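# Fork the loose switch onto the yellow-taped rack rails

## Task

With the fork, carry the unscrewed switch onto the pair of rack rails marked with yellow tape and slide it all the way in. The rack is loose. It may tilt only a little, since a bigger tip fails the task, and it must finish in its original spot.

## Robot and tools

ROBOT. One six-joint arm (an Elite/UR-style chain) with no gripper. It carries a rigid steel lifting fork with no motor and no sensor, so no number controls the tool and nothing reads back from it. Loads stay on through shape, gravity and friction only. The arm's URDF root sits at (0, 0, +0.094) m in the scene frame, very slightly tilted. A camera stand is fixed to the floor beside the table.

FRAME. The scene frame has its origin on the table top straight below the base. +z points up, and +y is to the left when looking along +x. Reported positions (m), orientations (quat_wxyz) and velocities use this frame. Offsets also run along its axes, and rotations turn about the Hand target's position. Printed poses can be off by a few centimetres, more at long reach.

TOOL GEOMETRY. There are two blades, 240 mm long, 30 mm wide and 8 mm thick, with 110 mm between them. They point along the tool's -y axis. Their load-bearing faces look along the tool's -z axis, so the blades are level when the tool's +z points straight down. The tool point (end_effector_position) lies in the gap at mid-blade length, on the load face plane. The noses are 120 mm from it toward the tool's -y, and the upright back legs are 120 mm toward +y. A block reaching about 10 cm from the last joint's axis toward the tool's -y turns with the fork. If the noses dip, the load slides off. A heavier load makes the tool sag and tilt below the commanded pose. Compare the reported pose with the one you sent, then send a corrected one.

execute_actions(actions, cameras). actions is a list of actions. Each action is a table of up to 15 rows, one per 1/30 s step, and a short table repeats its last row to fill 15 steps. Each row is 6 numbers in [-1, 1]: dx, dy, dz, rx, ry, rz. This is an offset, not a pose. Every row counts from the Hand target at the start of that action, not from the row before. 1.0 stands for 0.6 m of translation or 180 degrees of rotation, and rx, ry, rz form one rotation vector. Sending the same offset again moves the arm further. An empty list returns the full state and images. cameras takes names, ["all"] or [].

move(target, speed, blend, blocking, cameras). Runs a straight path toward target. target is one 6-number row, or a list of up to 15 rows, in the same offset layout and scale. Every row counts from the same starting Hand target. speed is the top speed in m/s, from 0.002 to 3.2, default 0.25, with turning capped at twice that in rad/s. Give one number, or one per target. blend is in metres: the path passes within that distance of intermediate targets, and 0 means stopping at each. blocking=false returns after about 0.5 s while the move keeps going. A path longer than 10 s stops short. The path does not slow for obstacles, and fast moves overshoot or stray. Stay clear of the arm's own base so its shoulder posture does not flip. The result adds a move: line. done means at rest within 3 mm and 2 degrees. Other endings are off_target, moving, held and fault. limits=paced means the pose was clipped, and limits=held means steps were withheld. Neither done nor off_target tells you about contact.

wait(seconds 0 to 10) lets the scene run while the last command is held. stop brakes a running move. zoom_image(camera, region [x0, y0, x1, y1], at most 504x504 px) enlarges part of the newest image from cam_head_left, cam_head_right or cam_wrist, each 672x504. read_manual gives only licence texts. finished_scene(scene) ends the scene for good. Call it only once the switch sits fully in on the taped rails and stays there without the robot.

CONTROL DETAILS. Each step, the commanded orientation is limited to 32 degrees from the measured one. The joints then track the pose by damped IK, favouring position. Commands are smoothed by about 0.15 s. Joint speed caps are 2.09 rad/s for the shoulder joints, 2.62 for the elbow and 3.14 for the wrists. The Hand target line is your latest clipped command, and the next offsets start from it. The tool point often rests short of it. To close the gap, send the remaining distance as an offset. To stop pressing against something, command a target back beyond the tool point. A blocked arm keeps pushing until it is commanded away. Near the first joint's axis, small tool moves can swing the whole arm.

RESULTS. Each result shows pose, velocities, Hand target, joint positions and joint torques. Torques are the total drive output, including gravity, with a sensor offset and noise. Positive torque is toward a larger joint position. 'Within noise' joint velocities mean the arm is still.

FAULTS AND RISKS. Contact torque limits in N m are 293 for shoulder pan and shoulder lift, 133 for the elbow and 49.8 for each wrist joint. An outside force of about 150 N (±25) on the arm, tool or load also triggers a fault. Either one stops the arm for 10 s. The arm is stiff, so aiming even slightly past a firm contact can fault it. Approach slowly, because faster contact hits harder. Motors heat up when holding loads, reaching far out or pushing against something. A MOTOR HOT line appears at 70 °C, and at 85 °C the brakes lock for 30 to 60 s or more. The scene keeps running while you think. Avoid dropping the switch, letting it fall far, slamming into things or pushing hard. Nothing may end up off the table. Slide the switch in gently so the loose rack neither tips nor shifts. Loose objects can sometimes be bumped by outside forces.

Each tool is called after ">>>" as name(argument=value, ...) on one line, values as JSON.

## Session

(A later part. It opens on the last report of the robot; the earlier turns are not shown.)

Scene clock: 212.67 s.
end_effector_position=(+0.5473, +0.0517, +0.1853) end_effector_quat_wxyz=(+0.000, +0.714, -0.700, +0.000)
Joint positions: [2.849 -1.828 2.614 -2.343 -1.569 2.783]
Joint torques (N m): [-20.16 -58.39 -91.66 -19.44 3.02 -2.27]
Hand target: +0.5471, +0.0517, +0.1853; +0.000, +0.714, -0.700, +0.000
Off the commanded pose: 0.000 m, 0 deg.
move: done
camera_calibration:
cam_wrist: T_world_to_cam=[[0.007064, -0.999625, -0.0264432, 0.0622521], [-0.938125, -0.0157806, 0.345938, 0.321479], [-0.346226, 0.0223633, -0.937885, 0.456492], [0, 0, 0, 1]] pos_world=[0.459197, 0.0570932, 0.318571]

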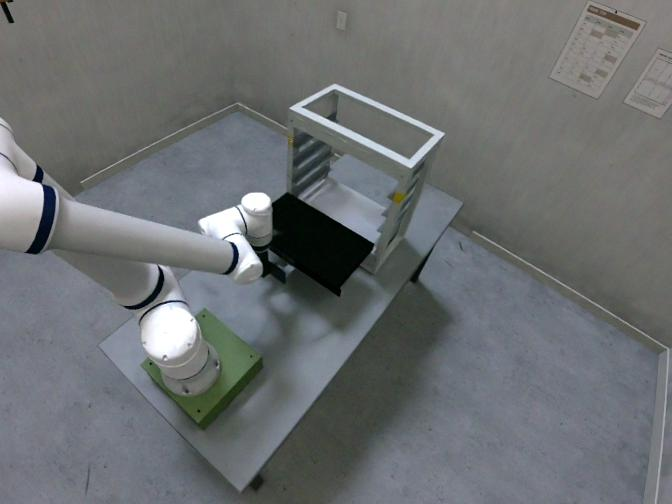

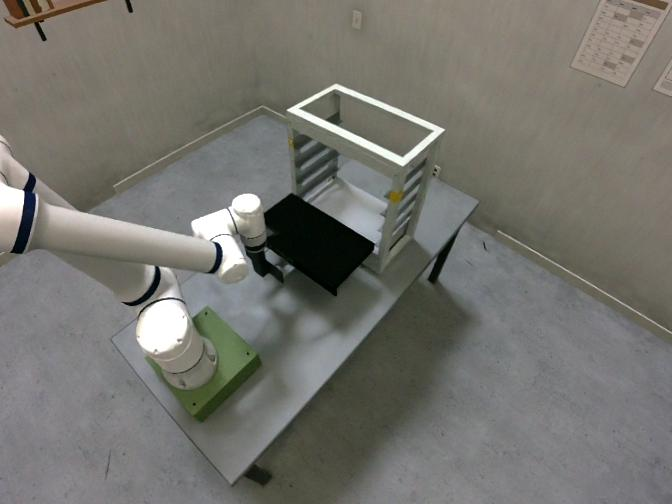

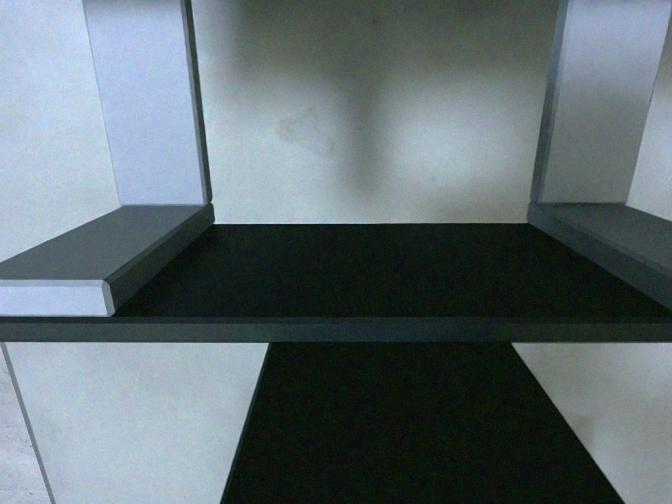

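>>> zoom_image(camera="cam_head_left", region=[280, 100, 350, 180])

>>> zoom_image(camera="cam_head_right", region=[360, 140, 430, 220])

>>> zoom_image(camera="cam_head_left", region=[360, 140, 430, 220])

Scaled by 6.300.

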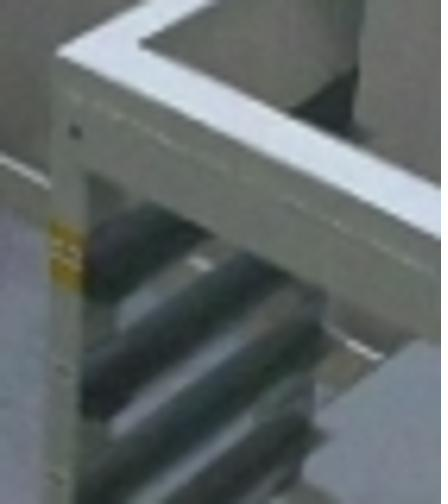

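Scaled by 6.300.

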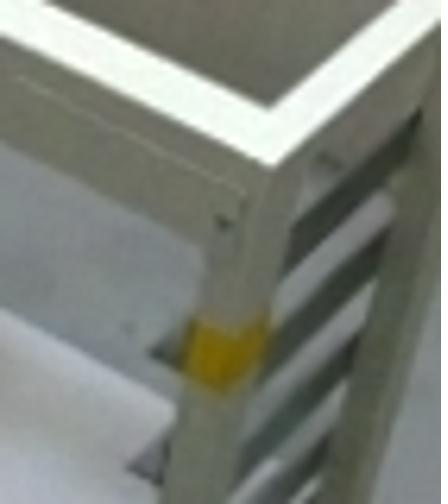

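Scaled by 6.300.

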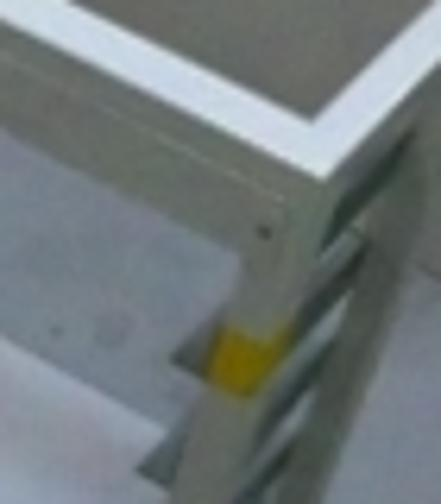

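>>> move(target=[0, 0, 0.4412, 0, 0, 0], speed=0.2, cameras=["all"])

>>> zoom_image(camera="cam_head_left", region=[260, 100, 420, 240])

>>> zoom_image(camera="cam_head_right", region=[260, 100, 420, 240])

Scene clock: 227.10 s.
end_effector_position=(+0.5472, +0.0517, +0.4499) end_effector_quat_wxyz=(+0.000, +0.714, -0.700, +0.000)
Joint positions: [2.848 -2.111 2.238 -1.684 -1.569 2.781]
Joint torques (N m): [-21.27 -47.64 -145.83 -18.84 0.55 -2.56]
Hand target: +0.5471, +0.0517, +0.4500; +0.000, +0.714, -0.700, +0.000
Off the commanded pose: 0.000 m, 0 deg.
move: done
camera_calibration:
cam_wrist: T_world_to_cam=[[0.00706563, -0.999625, -0.0264426, 0.0692485], [-0.938157, -0.0157797, 0.34585, 0.229916], [-0.346138, 0.0223636, -0.937917, 0.7046], [0, 0, 0, 1]] pos_world=[0.459097, 0.0570932, 0.583171]

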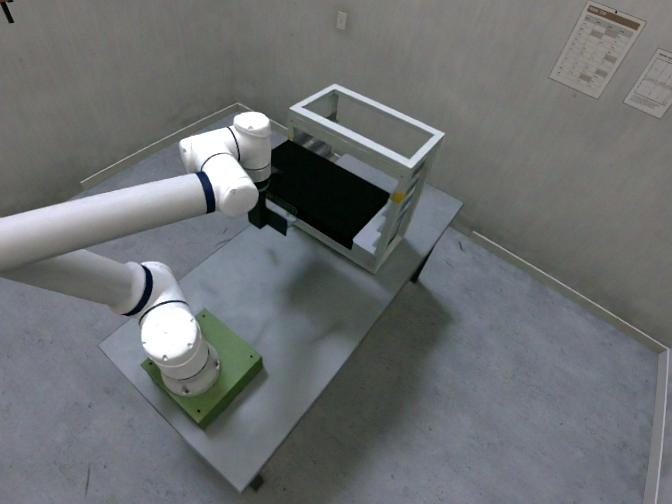

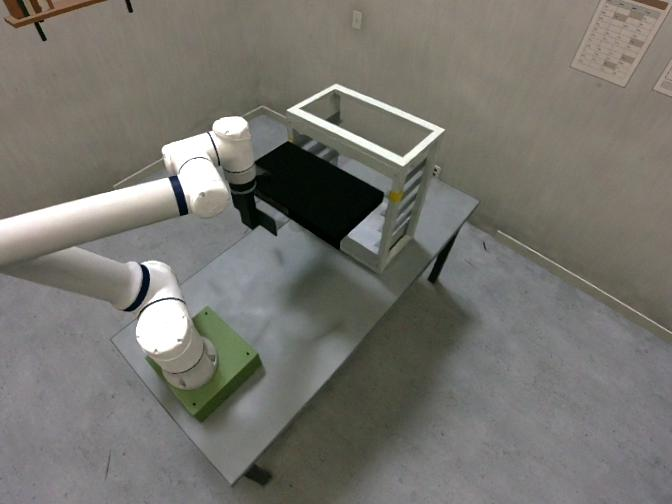

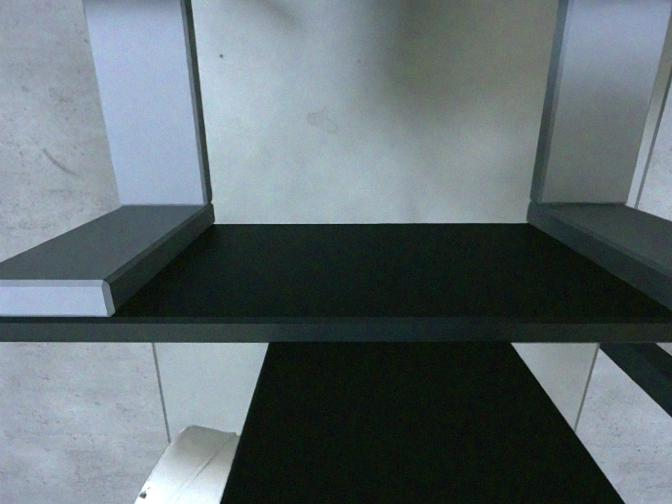

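Scaled by 3.150.

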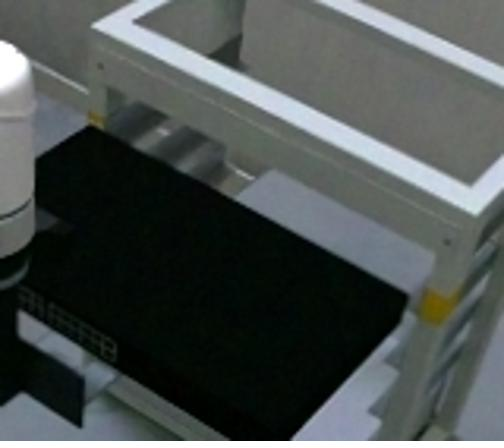

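Scaled by 3.150.

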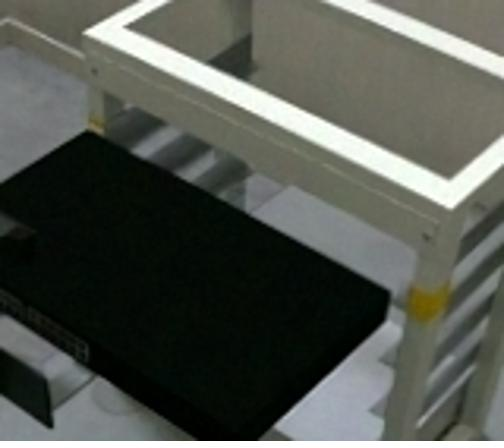

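>>> move(target=[0.1, 0.00195, 0, 0, 0, 0], speed=0.08, cameras=["cam_head_left", "cam_head_right"])

>>> zoom_image(camera="cam_head_left", region=[340, 150, 420, 230])

>>> zoom_image(camera="cam_head_right", region=[340, 150, 420, 230])

>>> zoom_image(camera="cam_head_right", region=[270, 100, 350, 180])

>>> zoom_image(camera="cam_head_left", region=[270, 100, 350, 180])

Scene clock: 242.30 s.
end_effector_position=(+0.6070, +0.0529, +0.4500) end_effector_quat_wxyz=(+0.000, +0.714, -0.700, +0.000)
Joint positions: [2.897 -1.98 2.173 -1.75 -1.568 2.83]
Joint torques (N m): [8.66 -30.97 -145.66 -24.24 0.06 3.49]
Hand target: +0.6071, +0.0529, +0.4500; +0.000, +0.714, -0.700, +0.000
Off the commanded pose: 0.000 m, 0 deg.
move: done
Images, in order (width x height): cam_head_left 672x504, cam_head_right 672x504.

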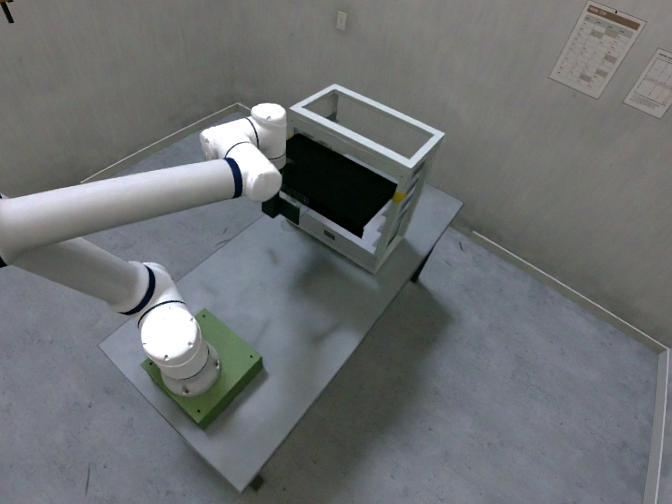

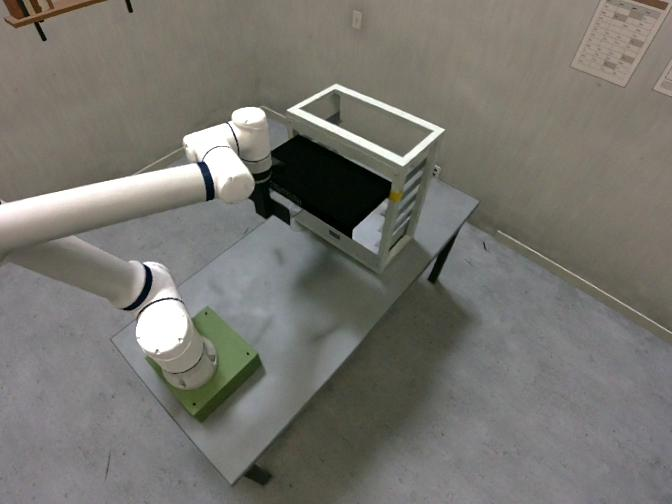

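Scaled by 6.300.

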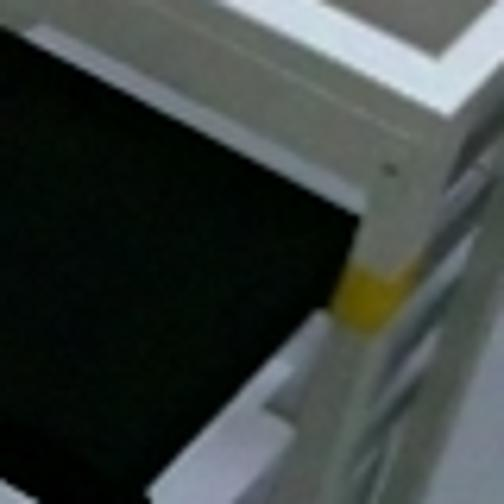

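Scaled by 6.300.

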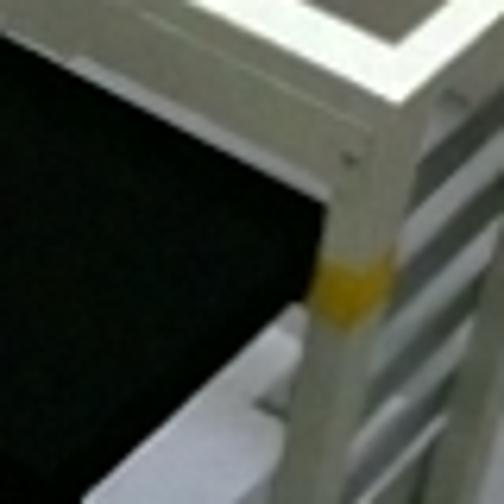

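Scaled by 6.300.

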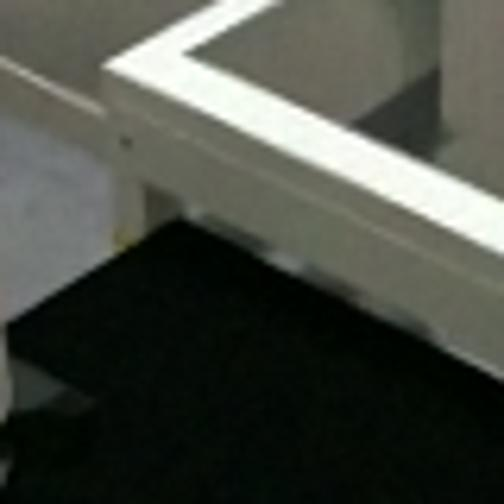

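Scaled by 6.300.

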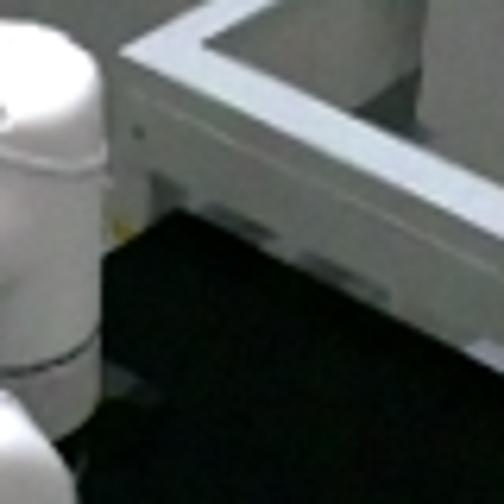

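>>> move(target=[0.3466, 0.00676, 0, 0, 0, 0], speed=0.12, cameras=["all"])

>>> zoom_image(camera="cam_head_left", region=[280, 90, 430, 230])

>>> zoom_image(camera="cam_head_right", region=[270, 90, 420, 230])

Scene clock: 250.77 s.
end_effector_position=(+0.8149, +0.0570, +0.4500) end_effector_quat_wxyz=(+0.000, +0.714, -0.700, +0.000)
Joint positions: [2.996 -1.592 1.881 -1.847 -1.567 2.929]
Joint torques (N m): [9.76 -80.86 -143.72 -24 -1.07 3.55]
Hand target: +0.8151, +0.0569, +0.4500; +0.000, +0.714, -0.700, +0.000
Off the commanded pose: 0.000 m, 0 deg.
move: done
camera_calibration:
cam_wrist: T_world_to_cam=[[0.00706563, -0.999625, -0.0264426, 0.0725578], [-0.938157, -0.0157797, 0.34585, 0.481108], [-0.346138, 0.0223636, -0.937917, 0.797239], [0, 0, 0, 1]] pos_world=[0.726797, 0.0622932, 0.583271]

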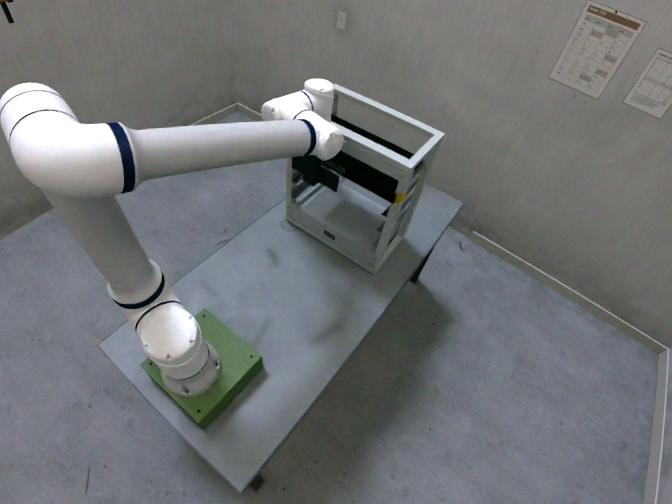

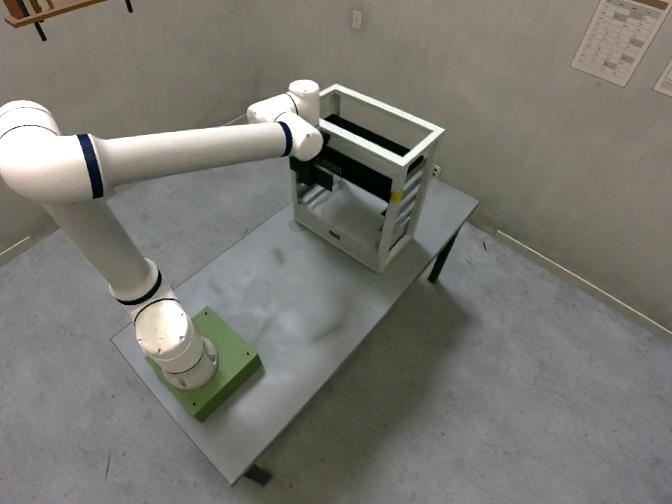

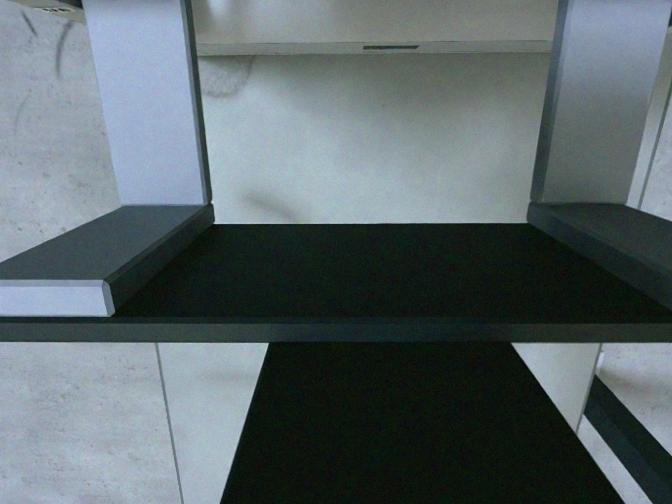

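Scaled by 3.360.

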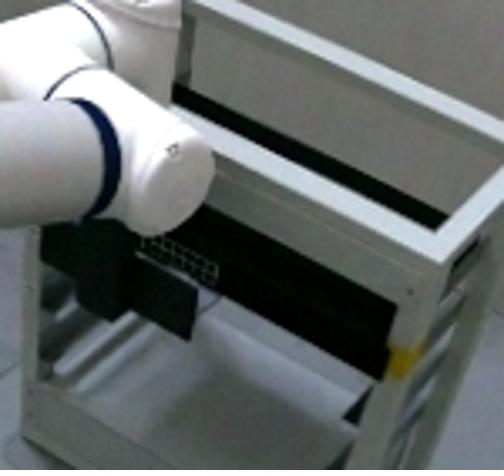

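Scaled by 3.360.

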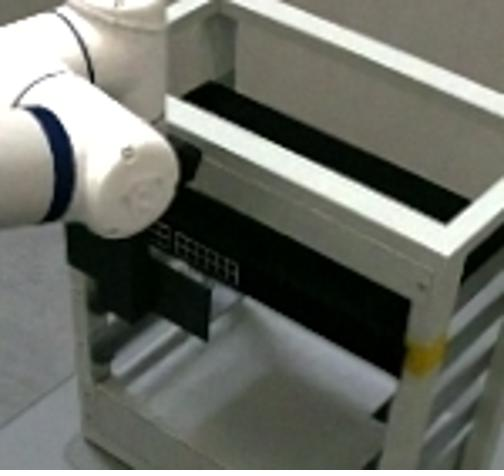

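>>> move(target=[0, 0, -0.0233, 0, 0, 0], speed=0.04)

>>> move(target=[0, 0, -0.01, 0, 0, 0], speed=0.04)

Scene clock: 255.07 s.
end_effector_position=(+0.8151, +0.0569, +0.4363) end_effector_quat_wxyz=(+0.000, +0.714, -0.700, +0.000)
Joint positions: [2.996 -1.585 1.9 -1.872 -1.567 2.929]
Joint torques (N m): [8.49 -47.99 -74.29 -10.3 -1.41 3.04]
Hand target: +0.8151, +0.0569, +0.4361; +0.000, +0.714, -0.700, +0.000
Off the commanded pose: 0.000 m, 0 deg.
move: done

Scene clock: 255.80 s.
end_effector_position=(+0.8151, +0.0569, +0.4303) end_effector_quat_wxyz=(+0.000, +0.714, -0.700, +0.000)
Joint positions: [2.996 -1.582 1.908 -1.883 -1.567 2.929]
Joint torques (N m): [7.31 -49.28 -73.93 -10.38 -1.11 3.56]
Hand target: +0.8151, +0.0569, +0.4301; +0.000, +0.714, -0.700, +0.000
Off the commanded pose: 0.000 m, 0 deg.
move: done

>>> move(target=[[-0.37, -0.0072, 0, 0, 0, 0], [-0.37, -0.0072, 0.055, 0, 0, 0], [-0.31, -0.00605, 0.055, 0, 0, 0]], speed=[0.25, 0.15, 0.1], blend=[0.015, 0.01, 0], cameras=["all"])

>>> zoom_image(camera="cam_head_left", region=[280, 90, 430, 230])

>>> zoom_image(camera="cam_head_right", region=[270, 90, 420, 230])

Scene clock: 272.00 s.
end_effector_position=(+0.6290, +0.0533, +0.4630) end_effector_quat_wxyz=(+0.000, +0.714, -0.700, +0.000)
Joint positions: [2.911 -1.94 2.127 -1.744 -1.568 2.845]
Joint torques (N m): [9.93 -11.1 -101.49 -10.43 -0.26 3.46]
Hand target: +0.6291, +0.0533, +0.4631; +0.000, +0.714, -0.700, +0.000
Off the commanded pose: 0.000 m, 0 deg.
move: done
camera_calibration:
cam_wrist: T_world_to_cam=[[0.00706563, -0.999625, -0.0264426, 0.0706164], [-0.938157, -0.0157797, 0.34585, 0.302152], [-0.346138, 0.0223636, -0.937917, 0.745165], [0, 0, 0, 1]] pos_world=[0.540897, 0.0586932, 0.596271]

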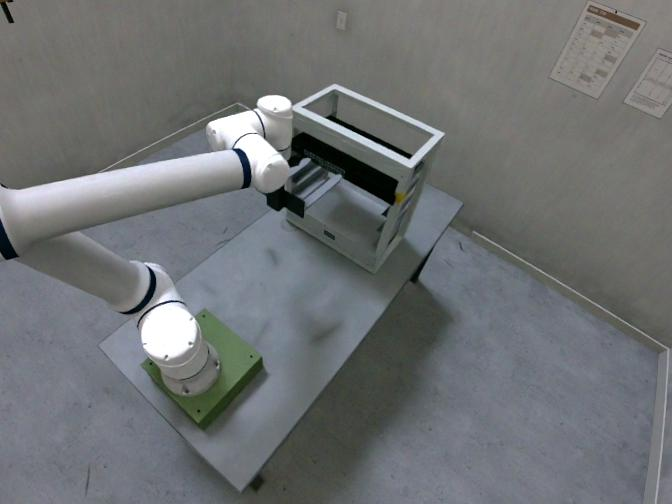

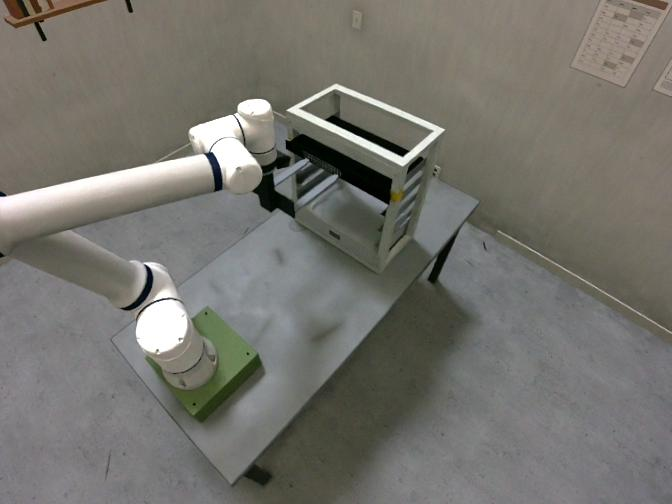

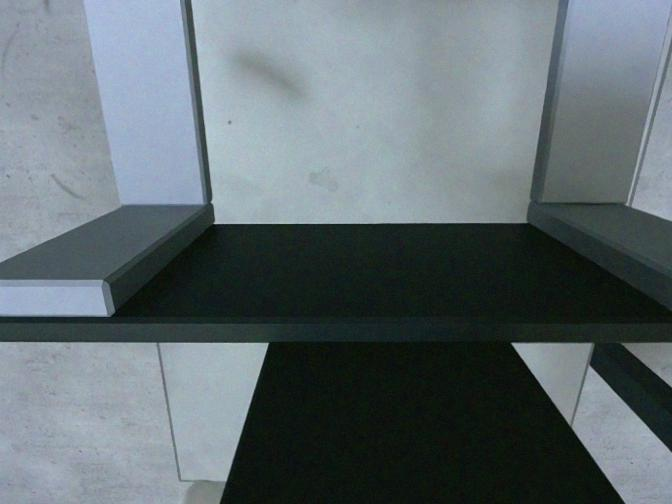

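Scaled by 3.360.

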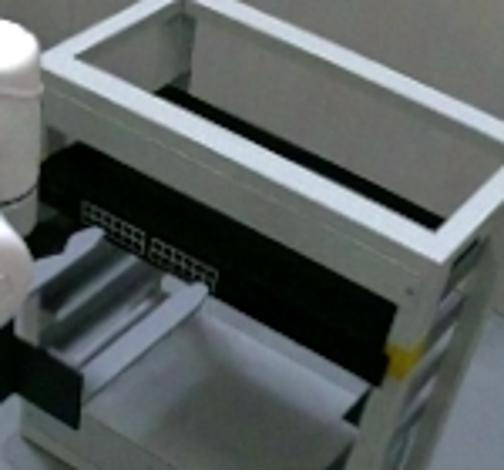

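Scaled by 3.360.

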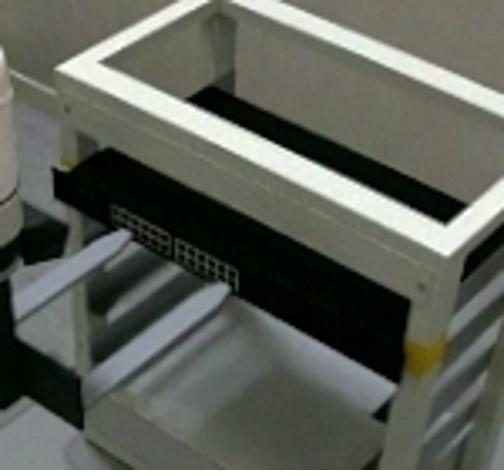

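>>> move(target=[0.05, 0.00098, 0, 0, 0, 0], speed=0.04)

>>> move(target=[0.00333, 0.00006, 0, 0, 0, 0], speed=0.02)

Scene clock: 276.00 s.
end_effector_position=(+0.6589, +0.0539, +0.4631) end_effector_quat_wxyz=(+0.000, +0.714, -0.700, +0.000)
Joint positions: [2.929 -1.88 2.09 -1.767 -1.568 2.863]
Joint torques (N m): [9.29 -15.66 -113.6 -16.98 2.83 2.92]
Hand target: +0.6591, +0.0539, +0.4631; +0.000, +0.714, -0.700, +0.000
Off the commanded pose: 0.000 m, 0 deg.
move: done

Scene clock: 276.70 s.
end_effector_position=(+0.6610, +0.0539, +0.4631) end_effector_quat_wxyz=(+0.000, +0.714, -0.700, +0.000)
Joint positions: [2.93 -1.876 2.087 -1.768 -1.568 2.864]
Joint torques (N m): [9.48 -17.18 -113.24 -17.09 2.26 2.61]
Hand target: +0.6611, +0.0539, +0.4631; +0.000, +0.714, -0.700, +0.000
Off the commanded pose: 0.000 m, 0 deg.
move: done

>>> move(target=[0.0025, 0.00005, 0, 0, 0, 0], speed=0.02)

>>> move(target=[0.0017, 0.00003, 0, 0, 0, 0], speed=0.02)

Scene clock: 280.63 s.
end_effector_position=(+0.6625, +0.0540, +0.4631) end_effector_quat_wxyz=(+0.000, +0.714, -0.700, +0.000)
Joint positions: [2.931 -1.873 2.085 -1.769 -1.568 2.865]
Joint torques (N m): [9.15 -15.41 -113.15 -16.93 2.94 2.42]
Hand target: +0.6626, +0.0540, +0.4631; +0.000, +0.714, -0.700, +0.000
Off the commanded pose: 0.000 m, 0 deg.
move: done

Scene clock: 281.33 s.
end_effector_position=(+0.6636, +0.0540, +0.4631) end_effector_quat_wxyz=(+0.000, +0.714, -0.700, +0.000)
Joint positions: [2.932 -1.871 2.084 -1.77 -1.568 2.865]
Joint torques (N m): [10.1 -18.1 -113.17 -17.02 3.02 2.66]
Hand target: +0.6636, +0.0540, +0.4631; +0.000, +0.714, -0.700, +0.000
Off the commanded pose: 0.000 m, 0 deg.
move: done

>>> move(target=[0.0017, 0.00003, 0, 0, 0, 0], speed=0.02)

>>> move(target=[0.0017, 0.00003, 0, 0, 0, 0], speed=0.02)

Scene clock: 283.80 s.
end_effector_position=(+0.6646, +0.0540, +0.4631) end_effector_quat_wxyz=(+0.000, +0.714, -0.700, +0.000)
Joint positions: [2.932 -1.869 2.083 -1.771 -1.568 2.866]
Joint torques (N m): [9.27 -16.58 -112.81 -16.84 3.04 2.49]
Hand target: +0.6646, +0.0540, +0.4631; +0.000, +0.714, -0.700, +0.000
Off the commanded pose: 0.000 m, 0 deg.
move: done

Scene clock: 284.50 s.
end_effector_position=(+0.6656, +0.0541, +0.4630) end_effector_quat_wxyz=(+0.000, +0.714, -0.700, +0.000)
Joint positions: [2.933 -1.867 2.081 -1.771 -1.568 2.866]
Joint torques (N m): [5.67 0.44 -122.84 -24.49 3.55 6.89]
Hand target: +0.6657, +0.0540, +0.4631; +0.000, +0.714, -0.700, +0.000
Off the commanded pose: 0.000 m, 0 deg.
move: done

>>> move(target=[[0.001, 0.00002, 0, 0, 0, 0], [-0.0083, -0.00016, 0, 0, 0, 0], [-0.2, -0.0039, 0, 0, 0, 0]], speed=[0.02, 0.02, 0.2], cameras=["all"])

>>> zoom_image(camera="cam_head_left", region=[280, 90, 460, 280])

>>> zoom_image(camera="cam_head_right", region=[270, 120, 340, 190])

>>> zoom_image(camera="cam_head_right", region=[360, 160, 430, 230])

>>> zoom_image(camera="cam_head_left", region=[360, 160, 430, 230])

Scene clock: 294.50 s.
end_effector_position=(+0.5458, +0.0517, +0.4630) end_effector_quat_wxyz=(+0.000, +0.714, -0.700, +0.000)
Joint positions: [2.846 -2.116 2.217 -1.657 -1.569 2.78]
Joint torques (N m): [-21.9 -24.07 -77.38 -5.51 1.9 -2.17]
Hand target: +0.5457, +0.0517, +0.4631; +0.000, +0.714, -0.700, +0.000
Off the commanded pose: 0.000 m, 0 deg.
move: done
camera_calibration:
cam_wrist: T_world_to_cam=[[0.007064, -0.999625, -0.0264432, 0.069606], [-0.938125, -0.0157806, 0.345938, 0.224005], [-0.346226, 0.0223633, -0.937885, 0.716423], [0, 0, 0, 1]] pos_world=[0.457697, 0.0570932, 0.596271]

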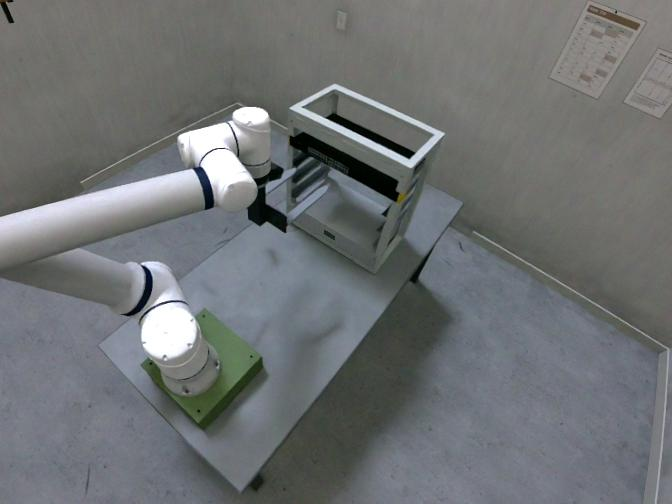

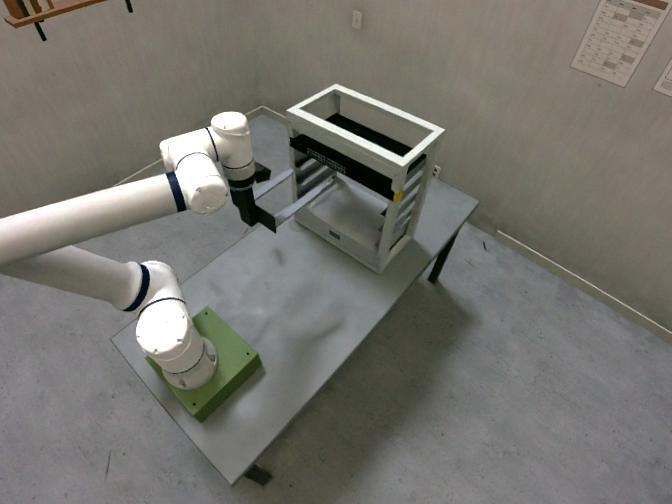

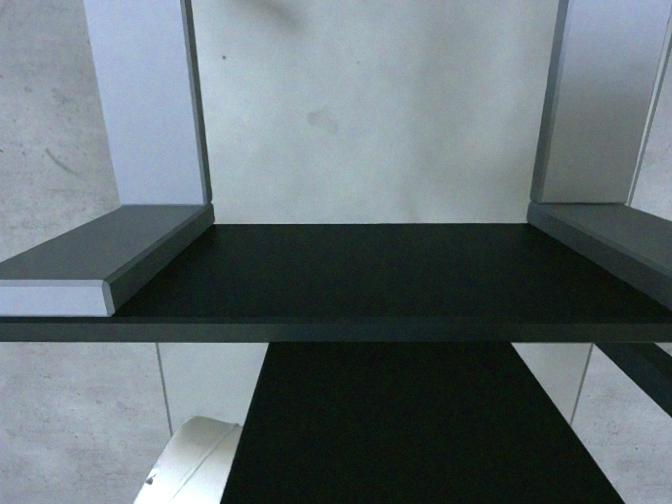

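Scaled by 2.653.

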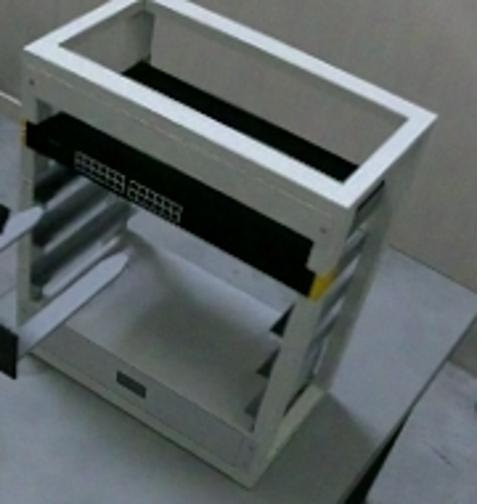

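Scaled by 7.200.

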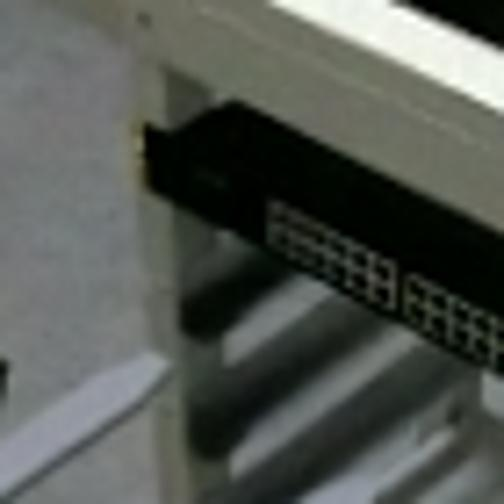

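Scaled by 7.200.

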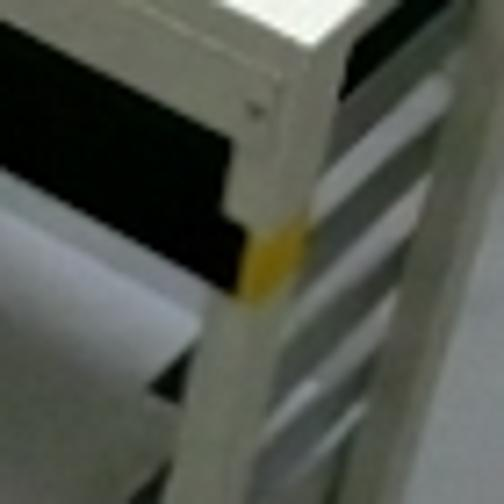

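Scaled by 7.200.

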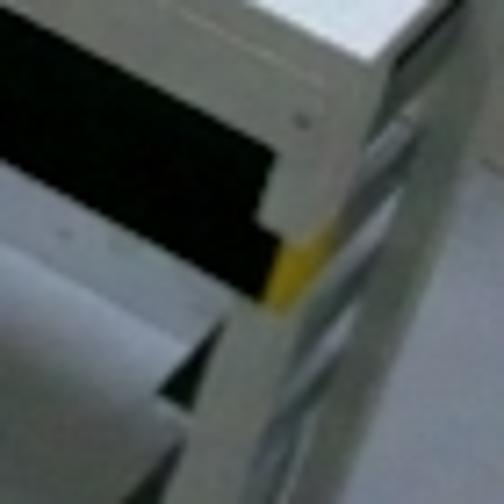

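>>> move(target=[[0.15, -0.163, 0, 0, 0, 0], [0.1921, -0.163, 0, 0, 0, 0]], speed=[0.25, 0.06], blend=[0.015, 0])

>>> move(target=[0.0058, 0.0001, 0, 0, 0, 0], speed=0.02)

>>> move(target=[0.0025, 0.00005, 0, 0, 0, 0], speed=0.02)

Scene clock: 308.33 s.
end_effector_position=(+0.6607, -0.0461, +0.4631) end_effector_quat_wxyz=(+0.000, +0.714, -0.700, +0.000)
Joint positions: [2.739 -1.875 2.088 -1.769 -1.57 2.673]
Joint torques (N m): [8.97 -17.37 -100.35 -10.11 1.3 3.46]
Hand target: +0.6609, -0.0461, +0.4631; +0.000, +0.714, -0.700, +0.000
Off the commanded pose: 0.000 m, 0 deg.
move: done; blend cut to 0.0126 m at target 1

Scene clock: 309.03 s.
end_effector_position=(+0.6642, -0.0461, +0.4630) end_effector_quat_wxyz=(+0.000, +0.714, -0.700, +0.000)
Joint positions: [2.742 -1.868 2.083 -1.772 -1.57 2.676]
Joint torques (N m): [8.39 -18.55 -100 -10.12 1.85 3.27]
Hand target: +0.6644, -0.0461, +0.4631; +0.000, +0.714, -0.700, +0.000
Off the commanded pose: 0.000 m, 0 deg.
move: done

Scene clock: 309.73 s.
end_effector_position=(+0.6658, -0.0460, +0.4631) end_effector_quat_wxyz=(+0.000, +0.714, -0.700, +0.000)
Joint positions: [2.744 -1.865 2.081 -1.773 -1.57 2.677]
Joint torques (N m): [9.14 -18.14 -101.03 -10.24 2.08 3.43]
Hand target: +0.6659, -0.0460, +0.4631; +0.000, +0.714, -0.700, +0.000
Off the commanded pose: 0.000 m, 0 deg.
move: done

>>> move(target=[0.0025, 0.00005, 0, 0, 0, 0], speed=0.02)

>>> move(target=[0.0013, 0.00003, 0, 0, 0, 0], speed=0.02)

Scene clock: 312.70 s.
end_effector_position=(+0.6672, -0.0460, +0.4630) end_effector_quat_wxyz=(+0.000, +0.714, -0.700, +0.000)
Joint positions: [2.745 -1.863 2.079 -1.773 -1.57 2.678]
Joint torques (N m): [9.59 2.62 -114.67 -21.75 5.12 7.88]
Hand target: +0.6674, -0.0460, +0.4631; +0.000, +0.714, -0.700, +0.000
Off the commanded pose: 0.000 m, 0 deg.
move: done

Scene clock: 313.40 s.
end_effector_position=(+0.6681, -0.0460, +0.4631) end_effector_quat_wxyz=(+0.000, +0.714, -0.700, +0.000)
Joint positions: [2.746 -1.861 2.078 -1.774 -1.57 2.679]
Joint torques (N m): [9.33 13.44 -122.01 -30.59 10.67 10.48]
Hand target: +0.6682, -0.0460, +0.4631; +0.000, +0.714, -0.700, +0.000
Off the commanded pose: 0.000 m, 0 deg.
move: done

>>> move(target=[[-0.008, -0.00016, 0, 0, 0, 0], [-0.2, -0.0039, 0, 0, 0, 0]], speed=[0.03, 0.25], blend=[0.003, 0], cameras=["cam_head_left", "cam_head_right"])

>>> zoom_image(camera="cam_head_left", region=[280, 90, 460, 280])

>>> zoom_image(camera="cam_head_right", region=[280, 90, 460, 280])

Scene clock: 318.97 s.
end_effector_position=(+0.5483, -0.0483, +0.4630) end_effector_quat_wxyz=(+0.000, +0.714, -0.700, +0.000)
Joint positions: [2.606 -2.108 2.214 -1.663 -1.572 2.54]
Joint torques (N m): [-20.59 -23.82 -76.26 -4.97 2.22 -2.34]
Hand target: +0.5482, -0.0483, +0.4631; +0.000, +0.714, -0.700, +0.000
Off the commanded pose: 0.000 m, 0 deg.
move: done; blend cut to 0.0024 m at target 1
Images, in order (width x height): cam_head_left 672x504, cam_head_right 672x504.

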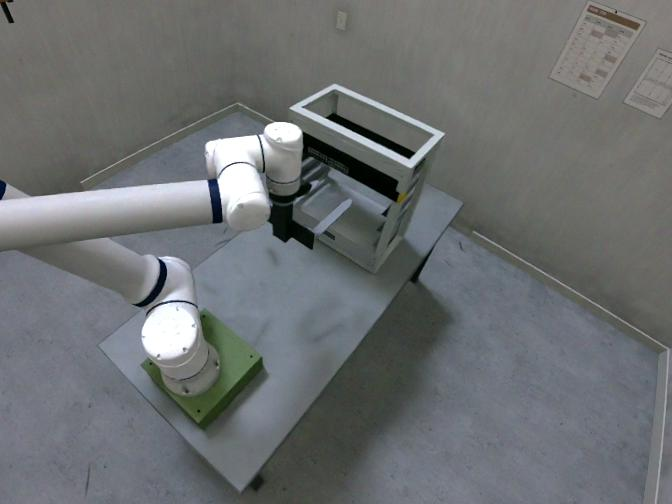

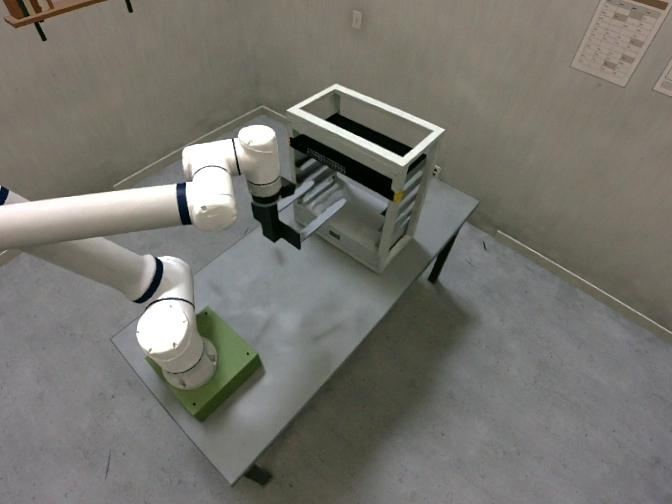

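Scaled by 2.653.

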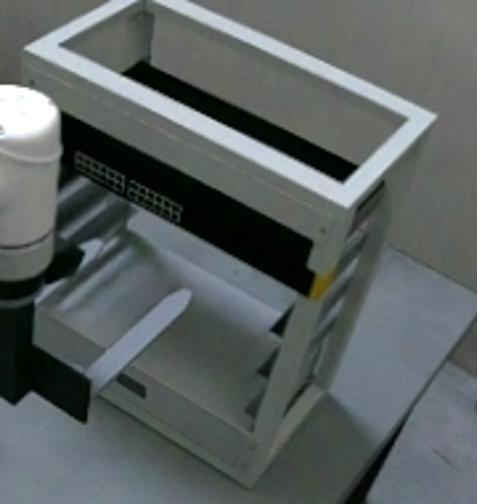

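Scaled by 2.653.

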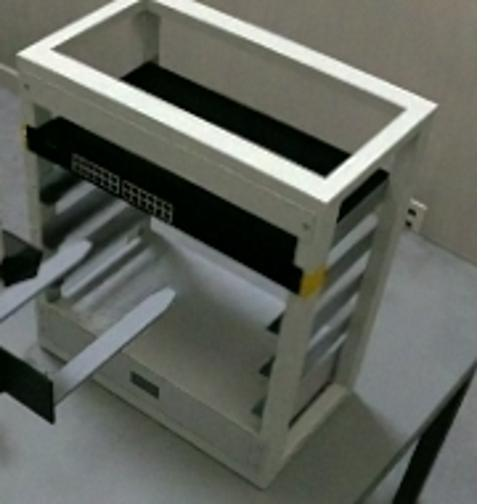

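Both ends of the switch are seated, the rack is upright and where it started, and the fork is clear of it.

>>> finished_scene(scene=2)

The scene is finished: the task was done.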